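## Task

Fill the kit tray at the +y end of the table with two J964 parts (the order says rack A, bay 2) and one K184 part (the order says rack B, bay 3). Rack A is the one farthest from the tray, followed by B and then C, and within every rack bay 1 lies farthest from the tray. One of these two locations is stale, so trust the part numbers printed on the bins and on the labels above the bays. Any bin that gets moved must end up back in its own rack slot, lying flat behind its shelf lip, or the task counts as failed.

## Robot and tools

ROBOT. There are two arms, left_arm and right_arm. Each one sits on its own carriage on a shared floor track: left_rail carries left_arm and is always the +y carriage, and right_rail carries right_arm. These names do not refer to the sides of the images. Each arm has a parallel gripper. The left gripper's fingers are rigid. The right gripper's fingers can fold, so grip parts with the outer quarter of the pads, near the fingertips. Do not jab a fingertip straight into a surface.

SCENE FRAME. This frame is fixed to the table. The tabletop is z = 0 and +z points up. +x is the direction the arms face and +y is to their left. The track runs along y at x = 0, with y = 0 at its middle, and the table starts at x = 0.31 m. Each arm base stands at x = 0, y = its carriage position_m, z = 0.03 m. In the gripper frame, the fingers point along +z and close along y. end_effector_position is the point between the pads when they are shut. The fingertips reach about 33 mm past that point.

execute_actions. Takes "actions", a list that runs in order, and optionally "cameras" (a list of camera names, [] for none, or leave it out for all). Each action can contain the following.
- "rows": up to 15 rows, each applied for one control step of 1/30 s. A row is one flat list of 18 numbers covering both arms, each in [-1, 1]: left dx, dy, dz, rx, ry, rz, left gripper position, force_limit, speed, and then the same nine for the right arm. dx..rz are an offset, not a pose. They count from that arm's Hand target as it stood when the action began, along that Hand target's own axes. Every row counts from the same start, not from the previous row. 1.0 equals 0.6 m or 180 degrees, and rx, ry, rz together form a rotation vector. Sending the same offset again in a later action moves the arm further. To hold an arm, send six zeros and repeat its last gripper numbers; a 0 in a gripper field is a real command. Build up offsets gradually, about 0.01 per row, so a held part is not shaken loose.
- "steps": 1 to 450, default 15, and at least one per row. After the last row the arm keeps heading for that row's target.
- "until": stops the action early once every listed condition is true. Conditions can only test left_rail or right_rail fields, for example {"left_rail": {"position_status": ["!=", "moving"]}}, or {"all": {"status": "ended"}} / {"any": {"status": "ended"}}. A numeric test needs a comparison operator.
- "left_rail" / "right_rail": position_m is an absolute y position on the track, from -1.1 to 2 m for left and -2 to 1.1 m for right. speed_m_s is 0.01 to 1. acceleration_factor is 0.1 to 1 and scales an acceleration of 0.55 m/s2. {"stop": true} brakes the carriage. Keep the two carriages at least 0.98 m apart. After sending a position, wait for it using an until on position_status, and let the carriage arrive before steering the gripper to a point in the scene. The arm rides along with the carriage in whatever pose it has.

GRIPPER NUMBERS. position: +1 is fully open (140 mm), the pads meet at about -0.8, and -1 closes until the fingers are blocked. force_limit: from -1 (about 14 N) to +1 (58 N); a fast close grips harder. speed: -1 is about 30 mm/s, 0 about 140, +1 about 250. A grip has worked when object_status reads 2. The codes are 0 moving, 1 blocked while opening, 2 blocked while closing, 3 reached the target or pads met. To tighten a grip, raise force_limit and switch position between -1 and -0.98.

move. Drives each gripper in a straight line. target is either one 18-number row or a list of up to 15 rows. Each row is an offset from the Hand target, with every row counting from the same start. speed is the top path speed in m/s, from 0.002 to 2, default 0.25; give one value or one per target. blend is a corner radius in m, where 0 means stop at each target. stop_force is 10 to 80 N and ends an arm's path when it meets resistance; use it only slowly and with a carriage that is standing still. zero resets the force baseline. blocking=false returns after about 0.5 s while the move carries on. The path does not avoid obstacles. The "move:" line gives the outcome (done, off_target, held, fault, moving) and any limits, such as paced or held.

wait: seconds from 0 to 10; devices carry on with their last commands. stop: brakes a running move. zoom_image: camera is one of cam_high, cam_bench_left, cam_bench_right, cam_left_wrist, cam_right_wrist; region is [x0, y0, x1, y1] in image pixels, at most 504 by 504, taken from that camera's latest image. finished_scene: scene is the number of the current scene, and ending a scene cannot be undone.

RESULTS. Positions are in metres and orientations are quaternions in wxyz order, all in the scene frame. Joint positions list, per arm, rail (m), waist, shoulder, elbow, forearm roll, wrist pitch, wrist roll (rad). Joint torques follow the same order without the rail. Flange force is given along the gripper's axes and includes the weight of anything held. Hand target is the reference that the next offsets count from. Tool commands shows the current gripper commands. position_measured is in counts: 3 is open, 230 is pads together. Rail position_status can read done, moving, contact_stop, time_out, stopped, stopped_with_arm, stopped_for_other_arm or stopped_for_other_carriage. position_answer is taken or not_taken.

AVOID. Contact forces of 144 N or joint torques at their limits cause a 10 s stop. Do not let the arms touch each other. Do not drop parts, slam into racks or shelves, or let anything leave the table. Hold heavy parts near their middle. Pushing even slightly past a firm contact can fault the arm. Watch for MOTOR HOT lines.

Each tool is called after "Emit:" by a JSON object that holds its "op" and its "data", one argument or row to a line.

## Session

Emit:
{"op": "execute_actions", "data": {
  "actions": []
}}

Scene clock: 0.00 s.
left_arm: end_effector_position=(+0.6500, +1.2330, +0.3520) position_measured=3 object_status=3 end_effector_quat_wxyz=(+0.000, +1.000, +0.000, +0.000) | right_arm: end_effector_position=(+0.6500, -1.8901, +0.3520) position_measured=3 object_status=3 end_effector_quat_wxyz=(+0.000, +1.000, +0.000, +0.000)
Joint positions: left_arm=[1.233 -0.053 0.164 1.605 0 1.373 1.518] | right_arm=[-1.89 -0.053 0.164 1.605 0 1.373 1.518]
Joint velocities: within noise
Joint torques (N m): no reading
Flange force (N): no reading
Hand target: left_arm +0.6500, +1.2330, +0.3520; +0.000, +1.000, +0.000, +0.000 | right_arm +0.6500, -1.8901, +0.3520; +0.000, +1.000, +0.000, +0.000
Tool commands: left_gripper/position=+1.0 left_gripper/force_limit=+1.0 left_gripper/speed=+1.0 right_gripper/position=+1.0 right_gripper/force_limit=+1.0 right_gripper/speed=+1.0
left_rail: position_m=1.233 position_status=done
right_rail: position_m=-1.890 position_status=done

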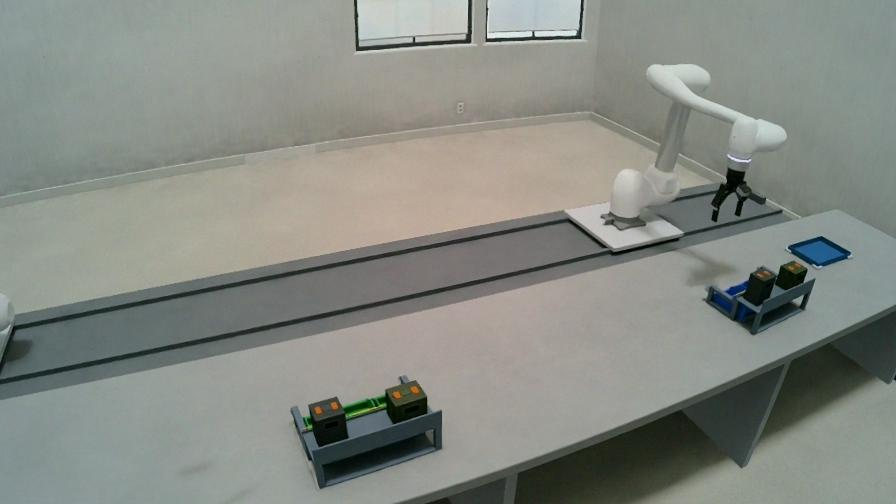

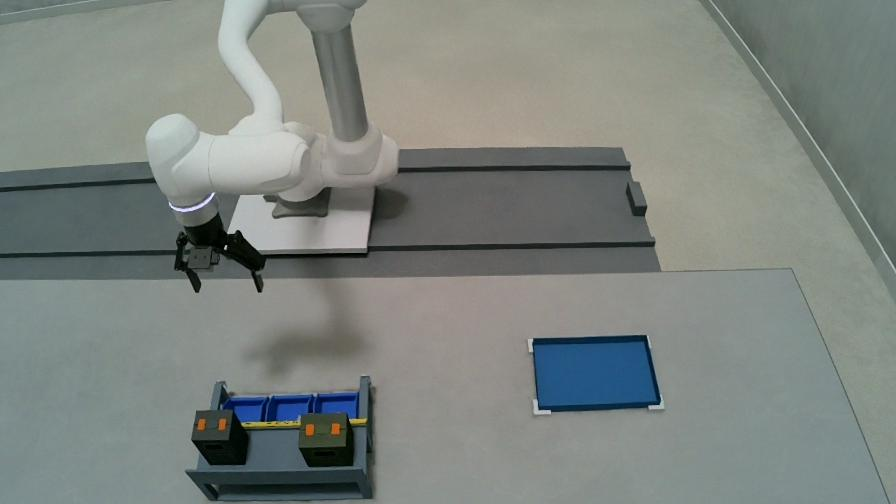

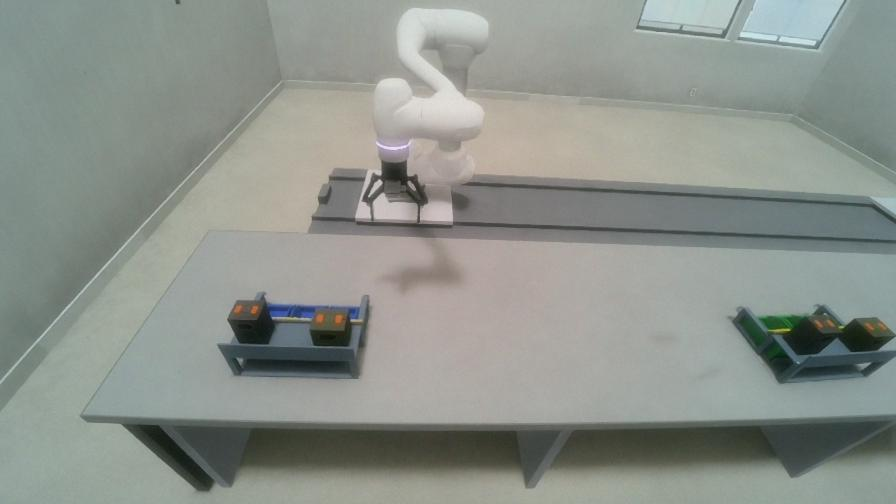

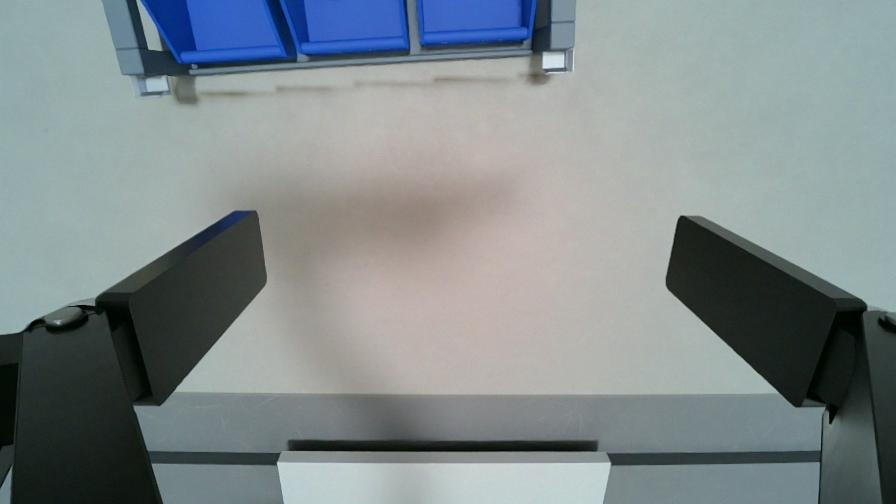

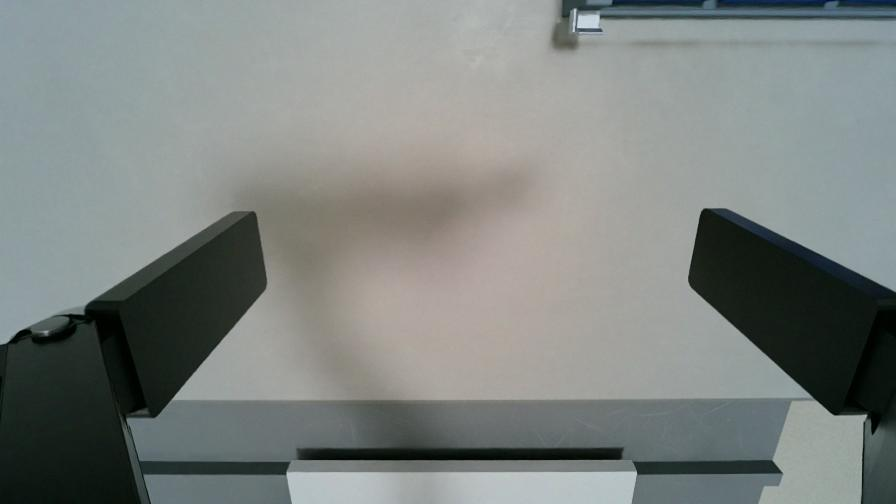

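Emit:
{"op": "zoom_image", "data": {
  "camera": "cam_bench_left",
  "region": [150, 330, 400, 504]
}}

Emit:
{"op": "zoom_image", "data": {
  "camera": "cam_high",
  "region": [270, 350, 470, 504]
}}

Emit:
{"op": "zoom_image", "data": {
  "camera": "cam_bench_right",
  "region": [200, 270, 400, 400]
}}

Emit:
{"op": "zoom_image", "data": {
  "camera": "cam_bench_right",
  "region": [710, 280, 896, 400]
}}

Emit:
{"op": "zoom_image", "data": {
  "camera": "cam_left_wrist",
  "region": [100, 0, 600, 120]
}}

Scaled by 2.016 from the camera's 896x504 image, which has a finer 1280x720 frame.

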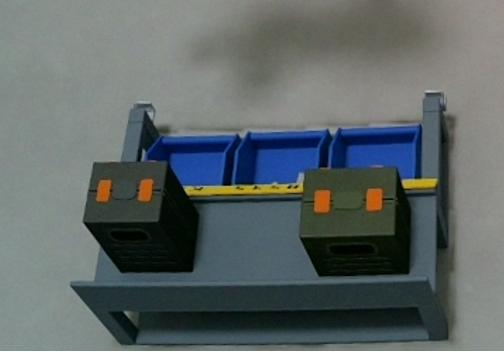

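Scaled by 2.520 from the camera's 896x504 image, which has a finer 1280x720 frame.

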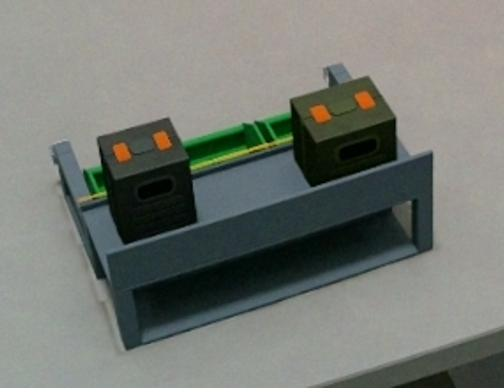

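Scaled by 2.520 from the camera's 896x504 image, which has a finer 1280x720 frame.

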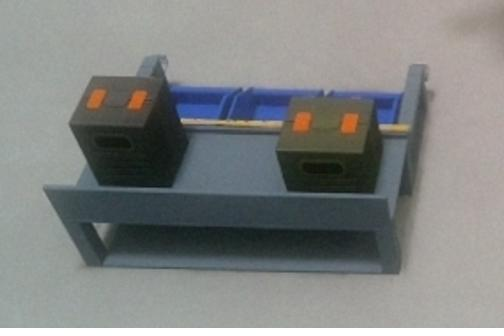

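Scaled by 2.710 from the camera's 896x504 image, which has a finer 1280x720 frame.

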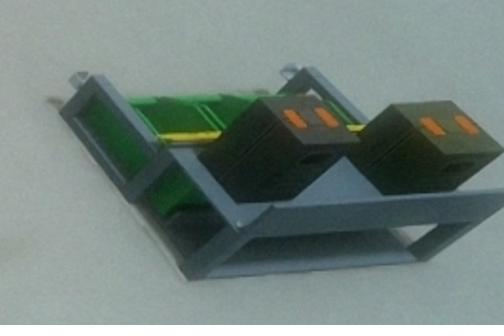

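Scaled by 1.008 from the camera's 896x504 image, which has a finer 1280x720 frame.

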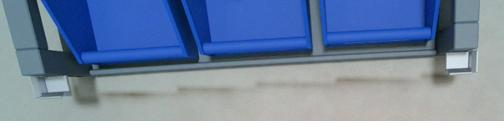

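Emit:
{"op": "move", "data": {
  "target": [-0.167,-0.1,-0.167,0,0.25,0,1,1,1,-0.167,0.25,-0.167,0,0.25,0,1,1,1]
}}

Scene clock: 4.47 s.
left_arm: end_effector_position=(+0.5498, +1.2930, +0.4522) position_measured=3 object_status=3 end_effector_quat_wxyz=(+0.000, +0.924, +0.000, +0.383) | right_arm: end_effector_position=(+0.5498, -2.0401, +0.4522) position_measured=3 object_status=3 end_effector_quat_wxyz=(+0.000, +0.924, +0.000, +0.383)
Joint positions: left_arm=[1.233 0.08 -0.391 2.084 -0.092 0.666 1.7] | right_arm=[-1.89 -0.544 -0.339 2.053 0.538 0.796 0.771]
Joint torques (N m): left_arm=[-1.11 -2.96 -41.05 3.53 -2.19 -0.17] | right_arm=[0.16 -10.2 -45.42 5.13 -1.32 0.36]
Flange force (N): left_arm=[4.4 -2.5 -3.5] | right_arm=[-3.4 0.2 2.3]
Hand target: left_arm +0.5498, +1.2930, +0.4522; +0.000, +0.924, +0.000, +0.383 | right_arm +0.5498, -2.0401, +0.4522; +0.000, +0.924, +0.000, +0.383
Off the commanded pose: left_arm 0.000 m, 0 deg | right_arm 0.000 m, 0 deg.
left_rail: position_m=1.233 position_status=done
right_rail: position_m=-1.890 position_status=done
move: done

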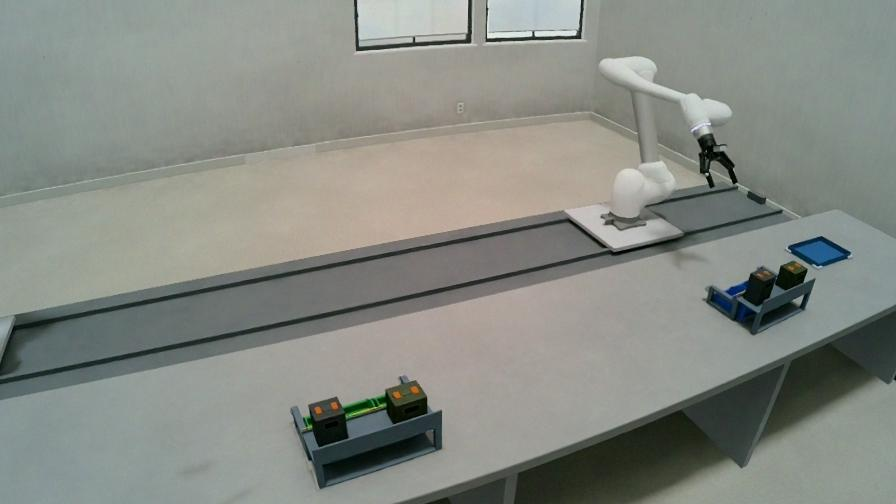

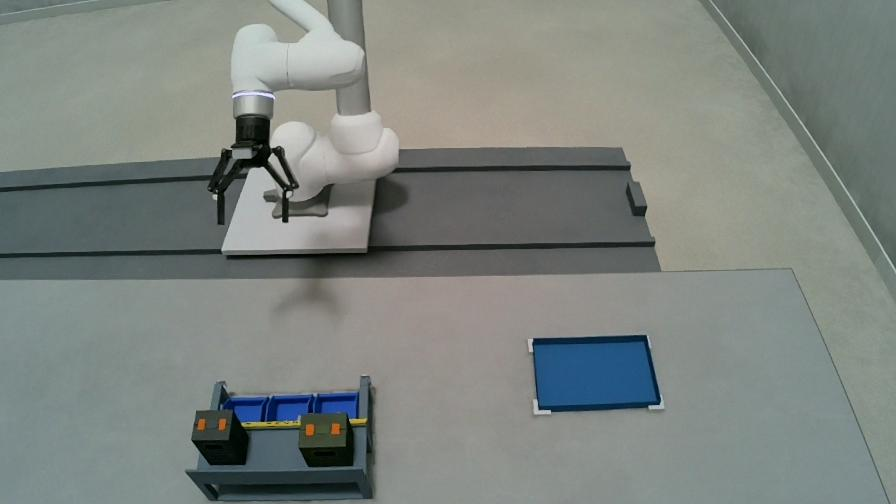

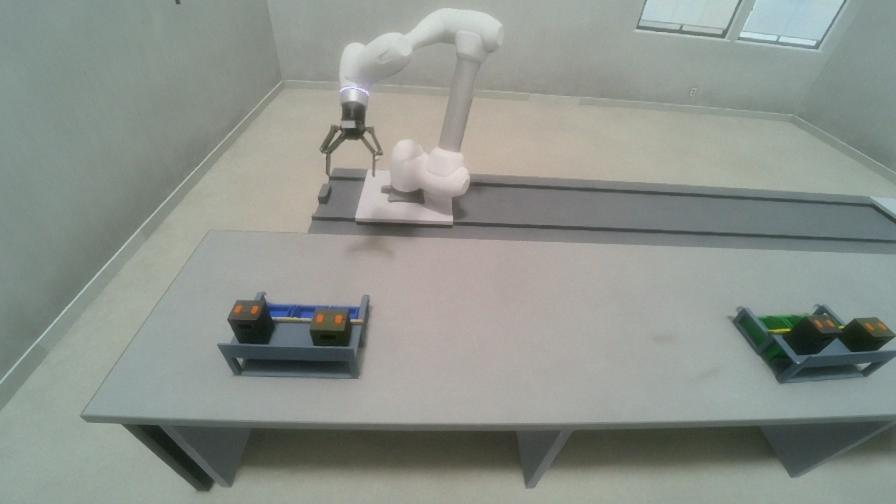

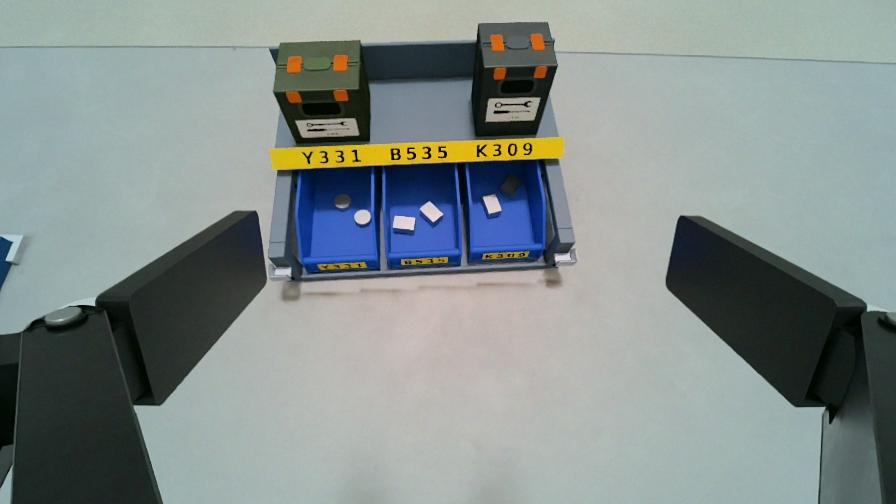

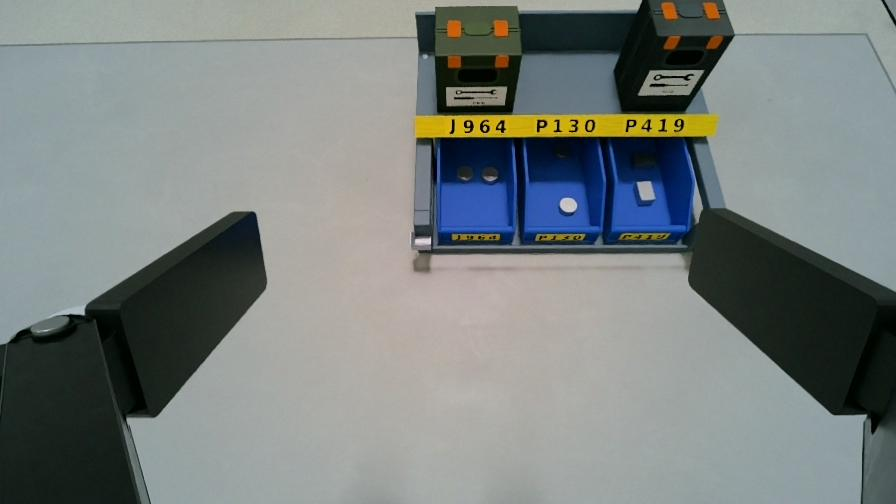

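Emit:
{"op": "move", "data": {
  "target": [0,0,0,0,0,0,1,1,1,-0.297,0.05,0.179,0,0.139,0,1,1,1],
  "cameras": ["cam_right_wrist"]
}}

Emit:
{"op": "execute_actions", "data": {
  "actions": [
    {"left_rail":{"position_m":-0.25},"steps":300,"until":{"left_rail":{"position_status":["!=","moving"]}}}
  ],
  "cameras": ["cam_left_wrist","cam_bench_right","cam_high"]
}}

Scene clock: 7.93 s.
left_arm: end_effector_position=(+0.5498, +1.2930, +0.4522) position_measured=3 object_status=3 end_effector_quat_wxyz=(+0.000, +0.924, +0.000, +0.383) | right_arm: end_effector_position=(+0.4998, -2.0701, +0.2503) position_measured=3 object_status=3 end_effector_quat_wxyz=(+0.000, +0.819, +0.000, +0.574)
Joint positions: left_arm=[1.233 0.081 -0.391 2.084 -0.092 0.666 1.7] | right_arm=[-1.89 -0.899 -0.16 2.611 1.877 0.881 -0.868]
Joint torques (N m): left_arm=[-1.18 -3.37 -41.07 3.58 -2.21 -0.17] | right_arm=[0.12 -16.42 -33.16 0.82 1.87 0.27]
Flange force (N): left_arm=[4.9 -2.9 -3.3] | right_arm=[-5.9 1.3 1.0]
Hand target: left_arm +0.5498, +1.2930, +0.4522; +0.000, +0.924, +0.000, +0.383 | right_arm +0.4998, -2.0701, +0.2503; +0.000, +0.819, +0.000, +0.574
Off the commanded pose: left_arm 0.000 m, 0 deg | right_arm 0.000 m, 0 deg.
left_rail: position_m=1.233 position_status=done
right_rail: position_m=-1.890 position_status=done
move: done
Images, in order (width x height): cam_right_wrist 896x504.

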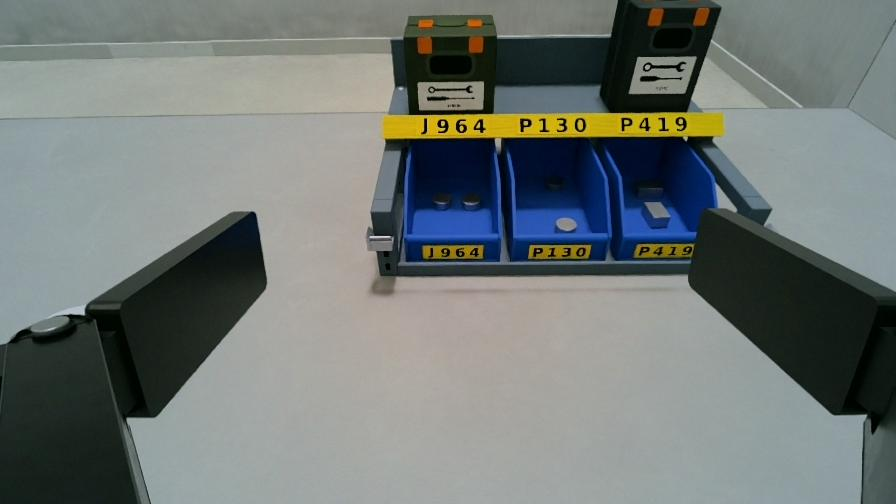

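Scene clock: 11.47 s.
left_arm: end_effector_position=(+0.5498, -0.1899, +0.4522) position_measured=3 object_status=3 end_effector_quat_wxyz=(+0.000, +0.924, +0.000, +0.383) | right_arm: end_effector_position=(+0.4998, -2.0701, +0.2503) position_measured=3 object_status=3 end_effector_quat_wxyz=(+0.000, +0.819, +0.000, +0.574)
Joint positions: left_arm=[-0.25 0.081 -0.391 2.084 -0.092 0.666 1.7] | right_arm=[-1.89 -0.899 -0.16 2.611 1.877 0.881 -0.868]
Joint torques (N m): left_arm=[-1.42 -3.2 -41.22 3.56 -2.18 -0.18] | right_arm=[0.24 -16.68 -32.99 0.88 1.89 0.38]
Flange force (N): left_arm=[4.7 -3.6 -3.5] | right_arm=[-6.6 2.2 1.4]
Hand target: left_arm +0.5498, -0.1899, +0.4522; +0.000, +0.924, +0.000, +0.383 | right_arm +0.4998, -2.0701, +0.2503; +0.000, +0.819, +0.000, +0.574
Tool commands: left_gripper/position=+1.0 left_gripper/force_limit=+1.0 left_gripper/speed=+1.0 right_gripper/position=+1.0 right_gripper/force_limit=+1.0 right_gripper/speed=+1.0
Off the commanded pose: left_arm 0.000 m, 0 deg | right_arm 0.000 m, 0 deg.
left_rail: position_m=-0.250 position_status=done
right_rail: position_m=-1.890 position_status=done
Images, in order (width x height): cam_high 896x504, cam_bench_right 896x504, cam_left_wrist 896x504.

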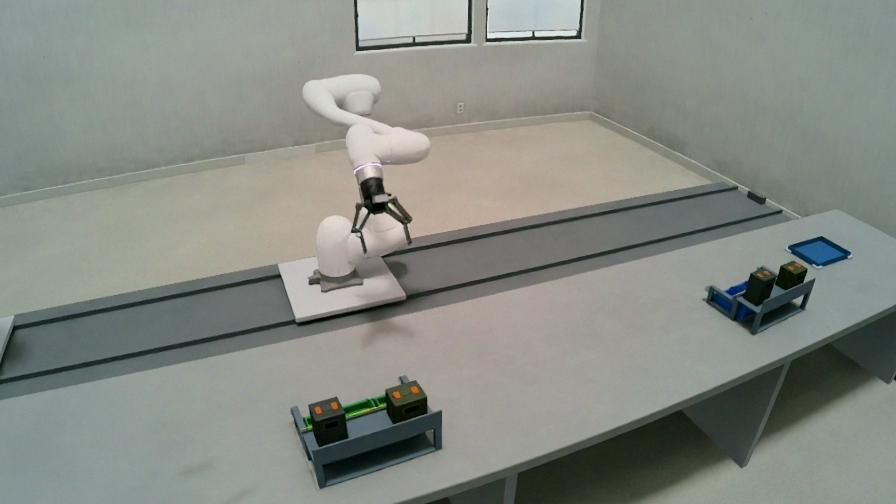

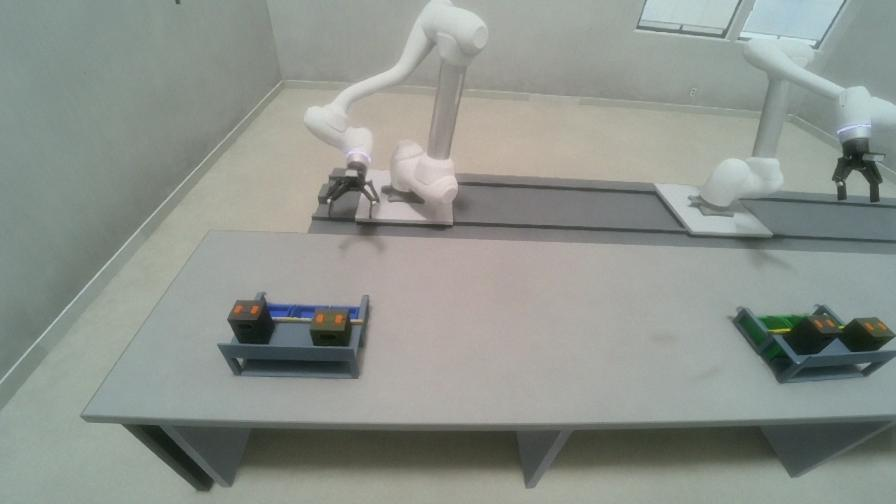

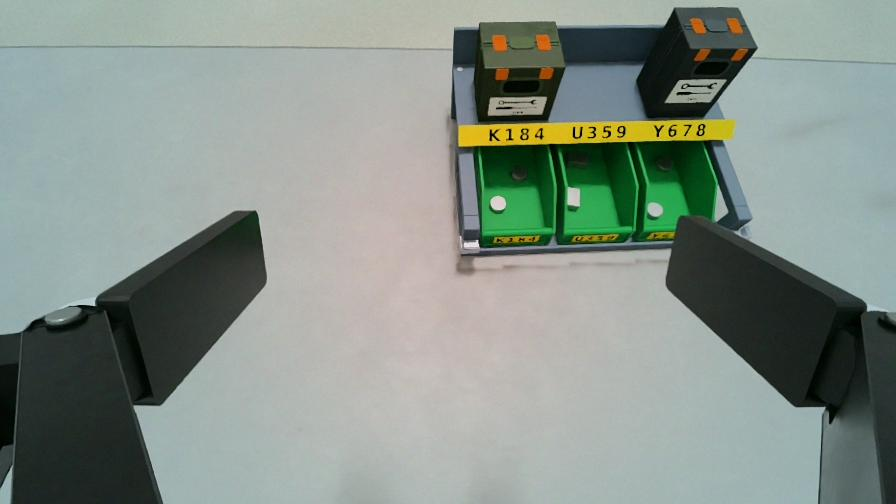

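Emit:
{"op": "move", "data": {
  "target": [-0.2,-0.12,0,0,0,0,-0.2,0,0,0,0,0,0,0,0,-0.2,0,0]
}}

Scene clock: 13.73 s.
left_arm: end_effector_position=(+0.4650, -0.1181, +0.3674) position_measured=154 object_status=3 end_effector_quat_wxyz=(+0.000, +0.924, +0.000, +0.383) | right_arm: end_effector_position=(+0.4998, -2.0701, +0.2503) position_measured=154 object_status=3 end_effector_quat_wxyz=(+0.000, +0.819, +0.000, +0.574)
Joint positions: left_arm=[-0.25 0.391 -0.469 2.28 -0.469 0.638 2.241] | right_arm=[-1.89 -0.899 -0.16 2.611 1.877 0.881 -0.868]
Joint torques (N m): left_arm=[-0.98 5.42 -39.76 2.45 -1.79 -0.12] | right_arm=[0.29 -15.72 -32.82 0.83 1.93 0.4]
Flange force (N): left_arm=[0.0 0.0 0.0] | right_arm=[-4.7 0.8 -0.5]
Hand target: left_arm +0.4650, -0.1180, +0.3674; +0.000, +0.924, +0.000, +0.383 | right_arm +0.4998, -2.0701, +0.2503; +0.000, +0.819, +0.000, +0.574
Off the commanded pose: left_arm 0.000 m, 0 deg | right_arm 0.000 m, 0 deg.
left_rail: position_m=-0.250 position_status=done
right_rail: position_m=-1.890 position_status=done
move: done

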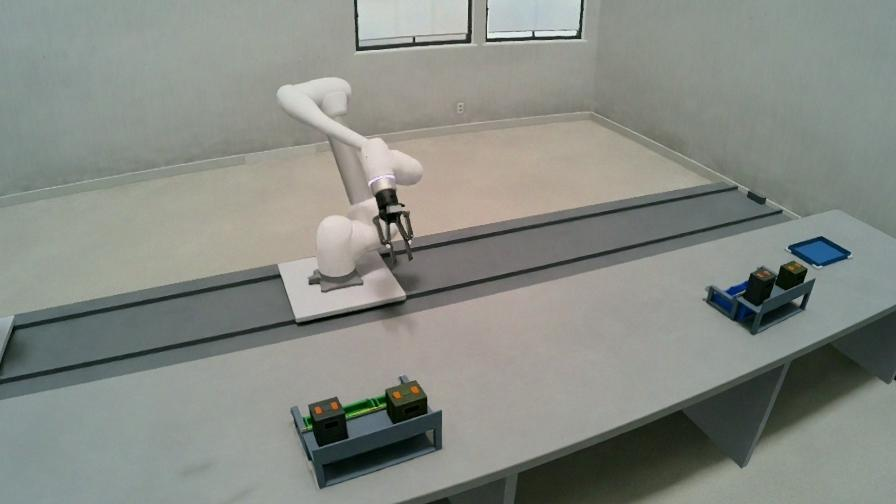

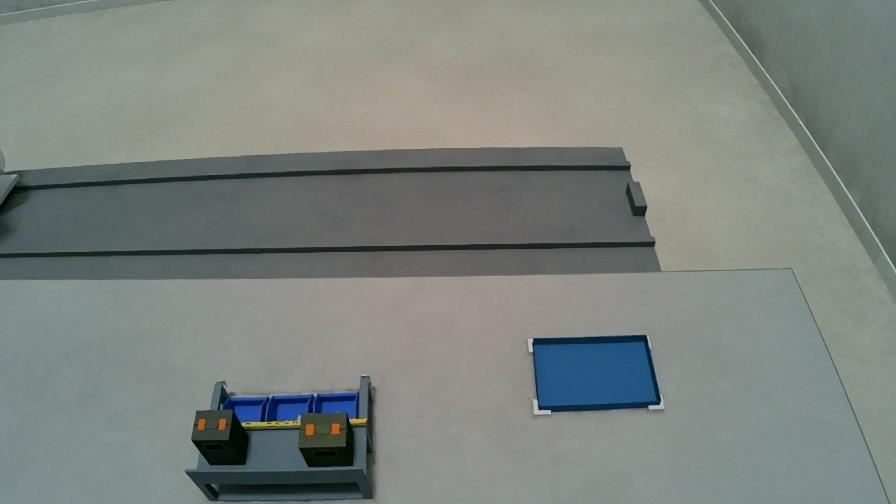

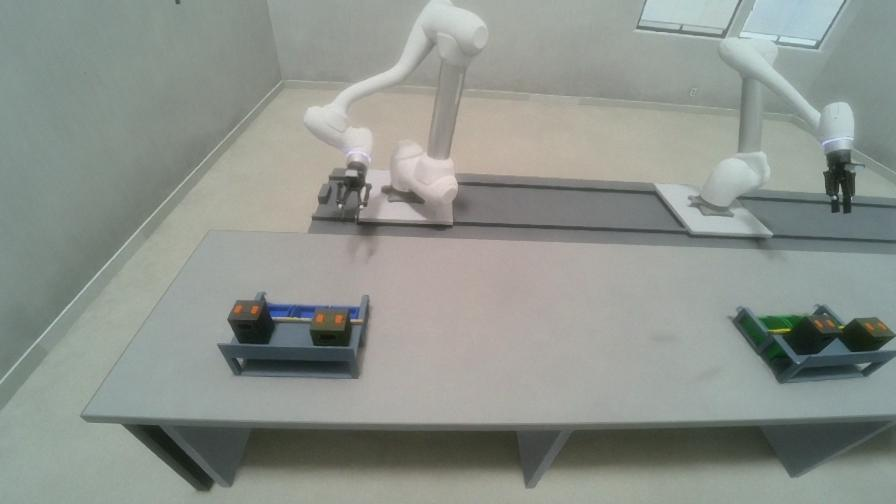

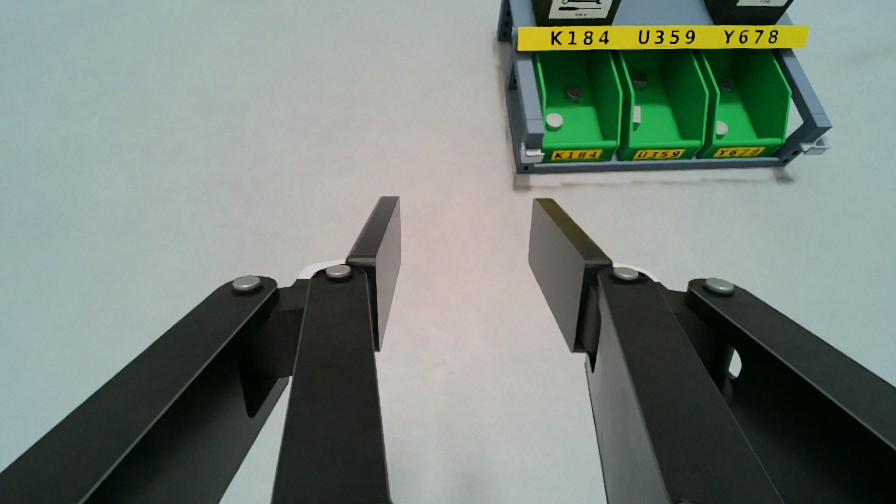

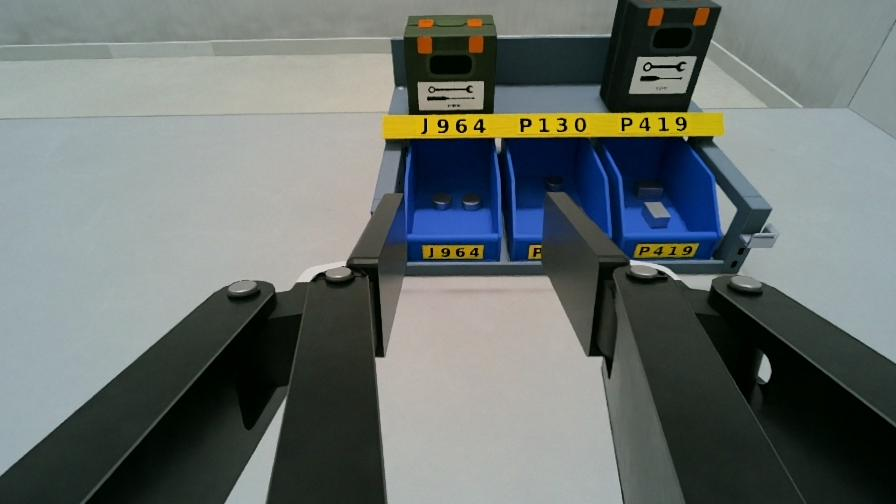

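Emit:
{"op": "move", "data": {
  "target": [0.061,0.242,0.585,0,-0.083,0,-0.41,0,0,-0.003,-0.017,0.392,0,-0.139,0,-0.41,0,0],
  "cameras": ["cam_left_wrist","cam_right_wrist","cam_bench_right"]
}}

Scene clock: 19.23 s.
left_arm: end_effector_position=(+0.7390, -0.2632, +0.1451) position_measured=181 object_status=3 end_effector_quat_wxyz=(+0.000, +0.966, +0.000, +0.259) | right_arm: end_effector_position=(+0.7202, -2.0599, +0.1682) position_measured=181 object_status=3 end_effector_quat_wxyz=(+0.000, +0.924, +0.000, +0.383)
Joint positions: left_arm=[-0.25 -0.083 0.226 2.03 0.117 0.364 1.389] | right_arm=[-1.89 -0.404 0.181 2.16 1.375 0.287 -0.09]
Joint torques (N m): left_arm=[-1.31 -54.55 -31.74 2.86 -1.65 -0.13] | right_arm=[-0.1 -54.89 -36.41 1.54 0.12 0.38]
Flange force (N): left_arm=[3.4 -1.5 -6.0] | right_arm=[0.0 0.0 0.0]
Hand target: left_arm +0.7390, -0.2632, +0.1450; +0.000, +0.966, +0.000, +0.259 | right_arm +0.7202, -2.0599, +0.1682; +0.000, +0.924, +0.000, +0.383
Off the commanded pose: left_arm 0.000 m, 0 deg | right_arm 0.000 m, 0 deg.
left_rail: position_m=-0.250 position_status=done
right_rail: position_m=-1.890 position_status=done
move: done
Images, in order (width x height): cam_bench_right 896x504, cam_left_wrist 896x504, cam_right_wrist 896x504.

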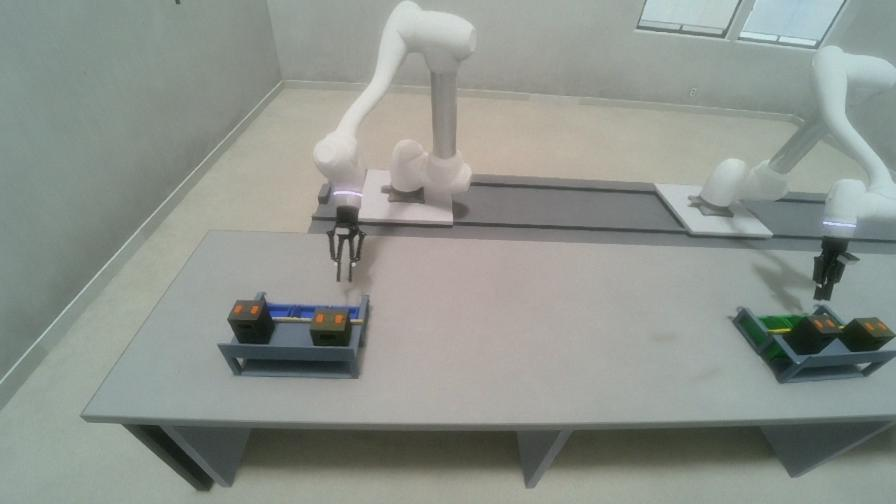

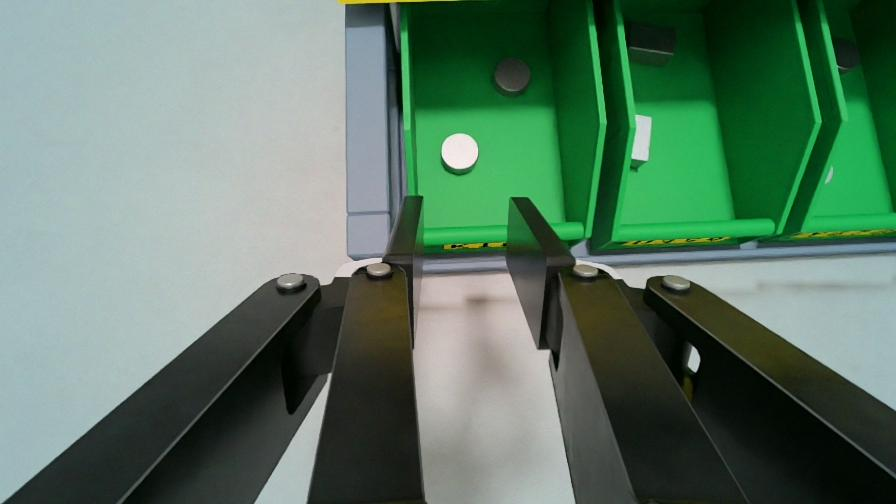

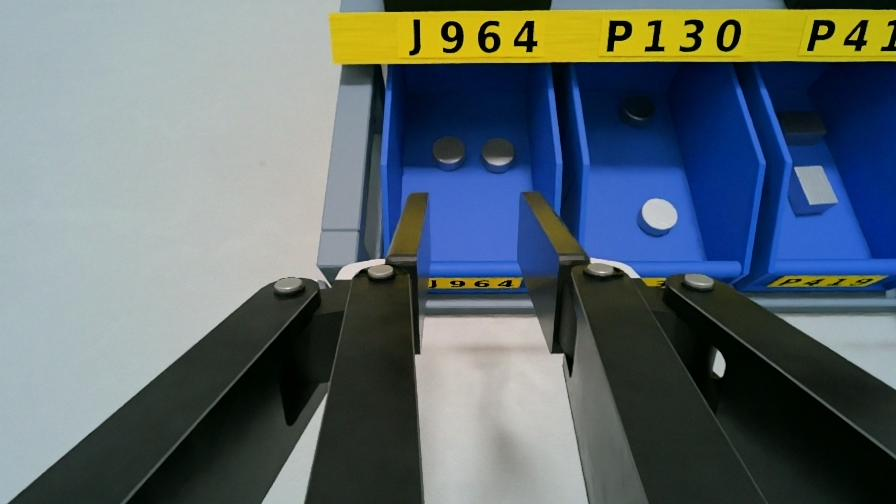

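Emit:
{"op": "move", "data": {
  "target": [0.075,0.013,0.043,0,-0.1,0,-0.34,0,0,0,0,0,0,0,0,-0.41,0,0],
  "cameras": []
}}

Emit:
{"op": "move", "data": {
  "target": [0,0,0,0,0,-0.5,-0.34,0,0,0,0,0,0,0,0,-0.41,0,0],
  "cameras": ["cam_left_wrist","cam_bench_right"]
}}

Scene clock: 21.87 s.
left_arm: end_effector_position=(+0.7909, -0.2710, +0.1453) position_measured=172 object_status=3 end_effector_quat_wxyz=(+0.000, +0.994, +0.000, +0.105) | right_arm: end_effector_position=(+0.7202, -2.0599, +0.1682) position_measured=181 object_status=3 end_effector_quat_wxyz=(+0.000, +0.924, +0.000, +0.383)
Joint positions: left_arm=[-0.25 -0.077 0.396 1.707 0.022 0.828 1.481] | right_arm=[-1.89 -0.404 0.181 2.16 1.375 0.287 -0.089]
Joint torques (N m): left_arm=[-1.27 -73.4 -34.35 3.19 -0.84 -0.11] | right_arm=[0.22 -54.29 -36.66 1.57 0.09 0.43]
Flange force (N): left_arm=[1.4 -1.7 -6.7] | right_arm=[0.0 0.0 0.0]
Hand target: left_arm +0.7909, -0.2710, +0.1452; +0.000, +0.994, +0.000, +0.105 | right_arm +0.7202, -2.0599, +0.1682; +0.000, +0.924, +0.000, +0.383
Off the commanded pose: left_arm 0.000 m, 0 deg | right_arm 0.000 m, 0 deg.
left_rail: position_m=-0.250 position_status=done
right_rail: position_m=-1.890 position_status=done
move: done
No camera images: "cameras" was empty.

Scene clock: 25.40 s.
left_arm: end_effector_position=(+0.7909, -0.2709, +0.1453) position_measured=172 object_status=3 end_effector_quat_wxyz=(+0.074, +0.703, +0.703, +0.074) | right_arm: end_effector_position=(+0.7202, -2.0599, +0.1682) position_measured=181 object_status=3 end_effector_quat_wxyz=(+0.000, +0.924, +0.000, +0.383)
Joint positions: left_arm=[-0.25 -0.077 0.396 1.707 0.022 0.828 -0.09] | right_arm=[-1.89 -0.404 0.181 2.16 1.375 0.287 -0.089]
Joint torques (N m): left_arm=[-1.03 -73.12 -34.29 3.23 -0.83 -0.12] | right_arm=[-0.09 -54.91 -36.55 1.48 0.15 0.45]
Flange force (N): left_arm=[1.5 1.1 -6.6] | right_arm=[0.0 0.0 0.0]
Hand target: left_arm +0.7909, -0.2710, +0.1452; +0.074, +0.703, +0.703, +0.074 | right_arm +0.7202, -2.0599, +0.1682; +0.000, +0.924, +0.000, +0.383
Off the commanded pose: left_arm 0.000 m, 0 deg | right_arm 0.000 m, 0 deg.
left_rail: position_m=-0.250 position_status=done
right_rail: position_m=-1.890 position_status=done
move: done
Images, in order (width x height): cam_bench_right 896x504, cam_left_wrist 896x504.

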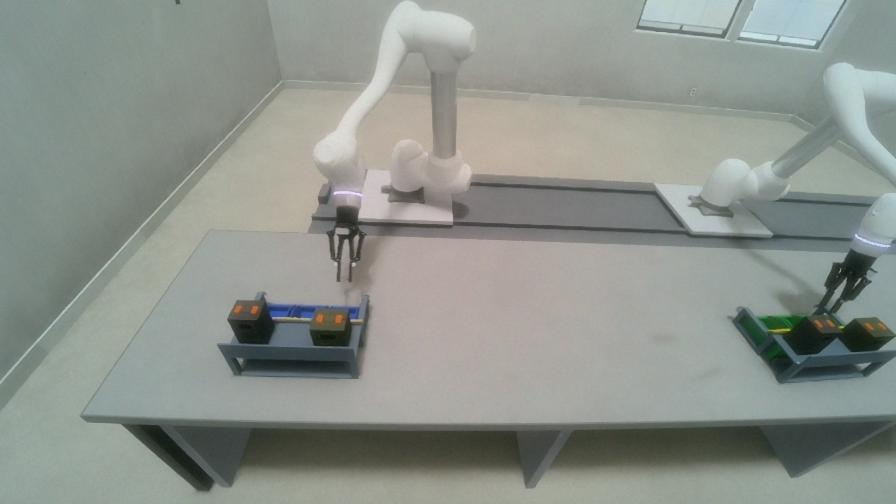

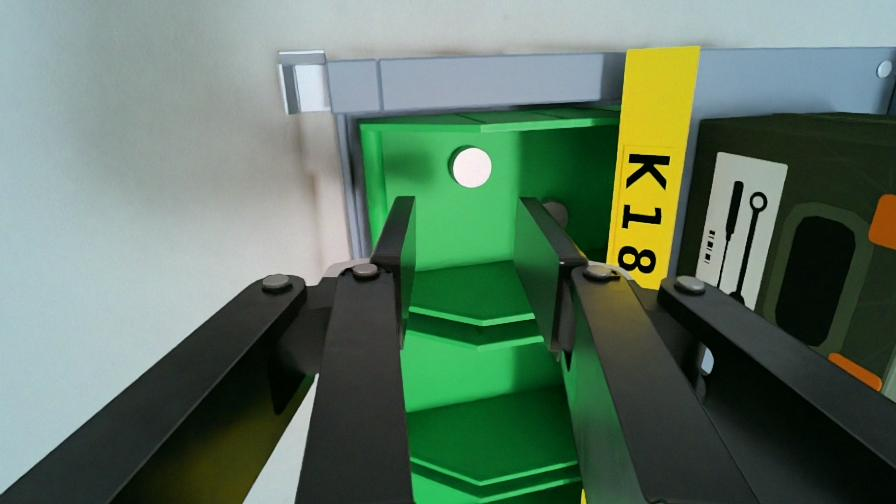

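Emit:
{"op": "move", "data": {
  "target": [0.01,0.003,0.146,0,0,0,-0.34,0,0,0,0,0,0,0,0,-0.41,0,0],
  "cameras": ["cam_left_wrist","cam_bench_right"],
  "speed": 0.1
}}

Scene clock: 27.50 s.
left_arm: end_effector_position=(+0.8109, -0.2650, +0.0598) position_measured=172 object_status=3 end_effector_quat_wxyz=(+0.074, +0.703, +0.703, +0.074) | right_arm: end_effector_position=(+0.7202, -2.0599, +0.1682) position_measured=181 object_status=3 end_effector_quat_wxyz=(+0.000, +0.924, +0.000, +0.383)
Joint positions: left_arm=[-0.25 -0.067 0.501 1.726 0.021 0.705 -0.082] | right_arm=[-1.89 -0.404 0.181 2.16 1.375 0.287 -0.089]
Joint torques (N m): left_arm=[-1.26 -80.06 -31.5 2.94 -0.85 -0.16] | right_arm=[-0.14 -54.38 -36.55 1.57 0.1 0.37]
Flange force (N): left_arm=[1.8 1.7 -6.7] | right_arm=[0.0 0.0 0.0]
Hand target: left_arm +0.8110, -0.2650, +0.0600; +0.074, +0.703, +0.703, +0.074 | right_arm +0.7202, -2.0599, +0.1682; +0.000, +0.924, +0.000, +0.383
Off the commanded pose: left_arm 0.000 m, 0 deg | right_arm 0.000 m, 0 deg.
left_rail: position_m=-0.250 position_status=done
right_rail: position_m=-1.890 position_status=done
move: done
Images, in order (width x height): cam_bench_right 896x504, cam_left_wrist 896x504.

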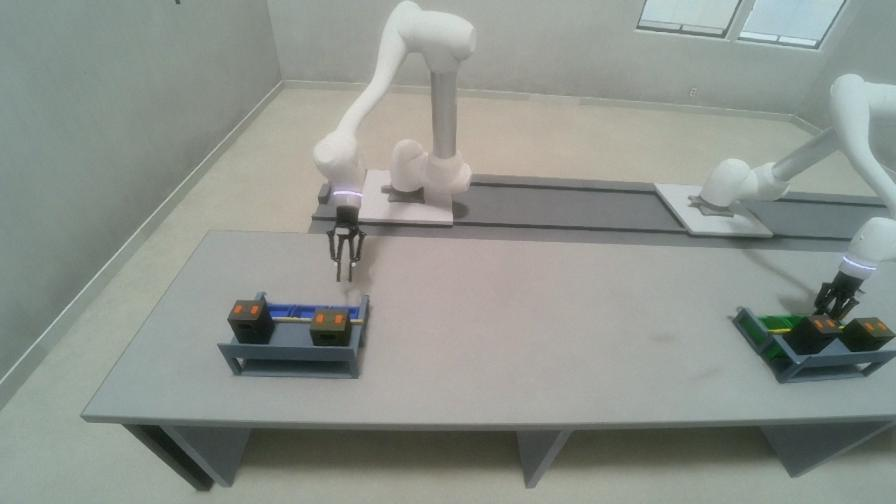

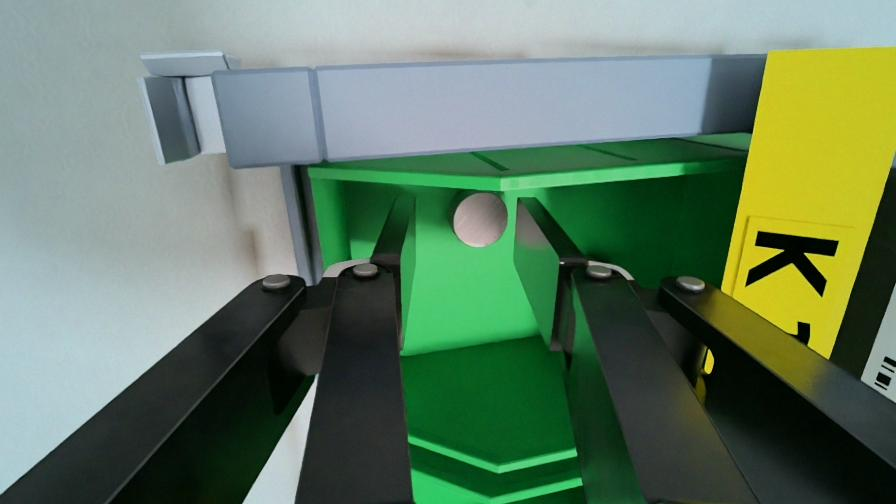

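Emit:
{"op": "move", "data": {
  "target": [0,0.007,0.0,0,0,0,-0.34,0,0,0,0,0,0,0,0,-0.41,0,0],
  "cameras": [],
  "speed": 0.1
}}

Emit:
{"op": "move", "data": {
  "target": [0,0,0.05,0,0,0,-0.34,0,0,0,0,0,0,0,0,-0.41,0,0],
  "cameras": ["cam_left_wrist","cam_bench_right"],
  "speed": 0.01,
  "stop_force": 12
}}

Scene clock: 28.50 s.
left_arm: end_effector_position=(+0.8151, -0.2650, +0.0608) position_measured=172 object_status=3 end_effector_quat_wxyz=(+0.074, +0.703, +0.703, +0.074) | right_arm: end_effector_position=(+0.7202, -2.0599, +0.1682) position_measured=181 object_status=3 end_effector_quat_wxyz=(+0.000, +0.924, +0.000, +0.383)
Joint positions: left_arm=[-0.25 -0.066 0.506 1.716 0.021 0.71 -0.081] | right_arm=[-1.89 -0.404 0.181 2.16 1.375 0.287 -0.089]
Joint torques (N m): left_arm=[-1.24 -80.6 -31.56 2.94 -0.83 -0.16] | right_arm=[-0.36 -54.91 -36.85 1.53 0.1 0.4]
Flange force (N): left_arm=[1.7 1.7 -6.8] | right_arm=[0.0 0.0 0.0]
Hand target: left_arm +0.8151, -0.2650, +0.0608; +0.074, +0.703, +0.703, +0.074 | right_arm +0.7202, -2.0599, +0.1682; +0.000, +0.924, +0.000, +0.383
Off the commanded pose: left_arm 0.000 m, 0 deg | right_arm 0.000 m, 0 deg.
left_rail: position_m=-0.250 position_status=done
right_rail: position_m=-1.890 position_status=done
move: done
No camera images: "cameras" was empty.

Scene clock: 30.63 s.
left_arm: end_effector_position=(+0.8184, -0.2650, +0.0456) position_measured=172 object_status=3 end_effector_quat_wxyz=(+0.074, +0.703, +0.703, +0.074) | right_arm: end_effector_position=(+0.7202, -2.0599, +0.1682) position_measured=181 object_status=3 end_effector_quat_wxyz=(+0.000, +0.924, +0.000, +0.383)
Joint positions: left_arm=[-0.25 -0.066 0.525 1.718 0.022 0.688 -0.081] | right_arm=[-1.89 -0.404 0.181 2.16 1.375 0.287 -0.089]
Joint torques (N m): left_arm=[-1.2 -63.89 -25.12 3.01 -2.64 -0.13] | right_arm=[-0.25 -54.02 -36.43 1.6 0.08 0.33]
Flange force (N): left_arm=[1.6 -1.1 -32.5] | right_arm=[0.0 0.0 0.0]
Hand target: left_arm +0.8184, -0.2650, +0.0456; +0.074, +0.703, +0.703, +0.074 (not the last commanded pose) | right_arm +0.7202, -2.0599, +0.1682; +0.000, +0.924, +0.000, +0.383
Off the commanded pose: left_arm 0.014 m, 0 deg | right_arm 0.000 m, 0 deg.
left_rail: position_m=-0.250 position_status=done
right_rail: position_m=-1.890 position_status=done
move: contact (left_arm)
Images, in order (width x height): cam_bench_right 896x504, cam_left_wrist 896x504.

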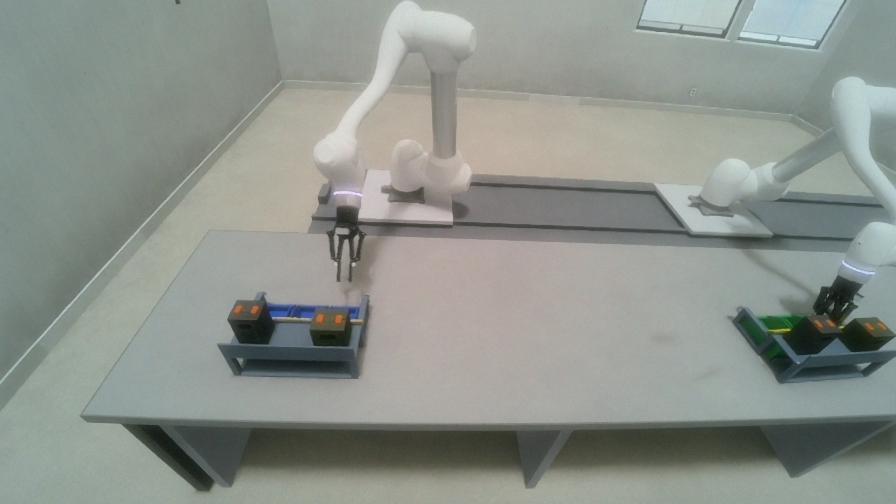

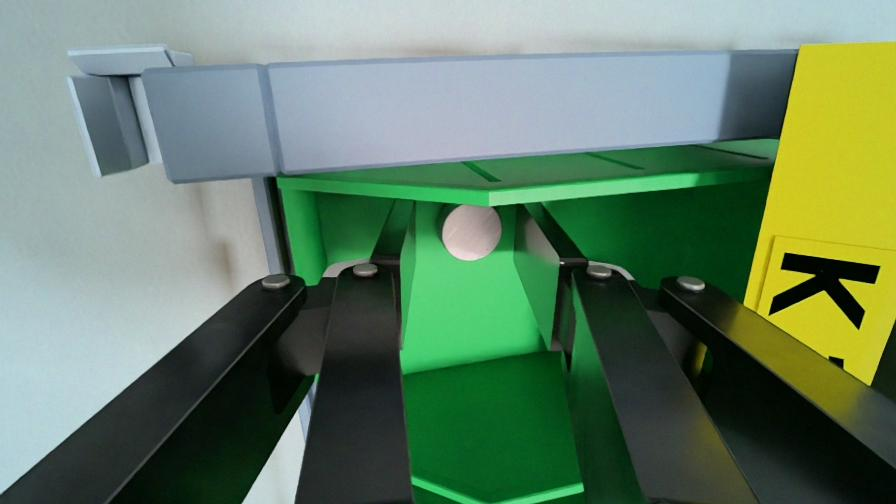

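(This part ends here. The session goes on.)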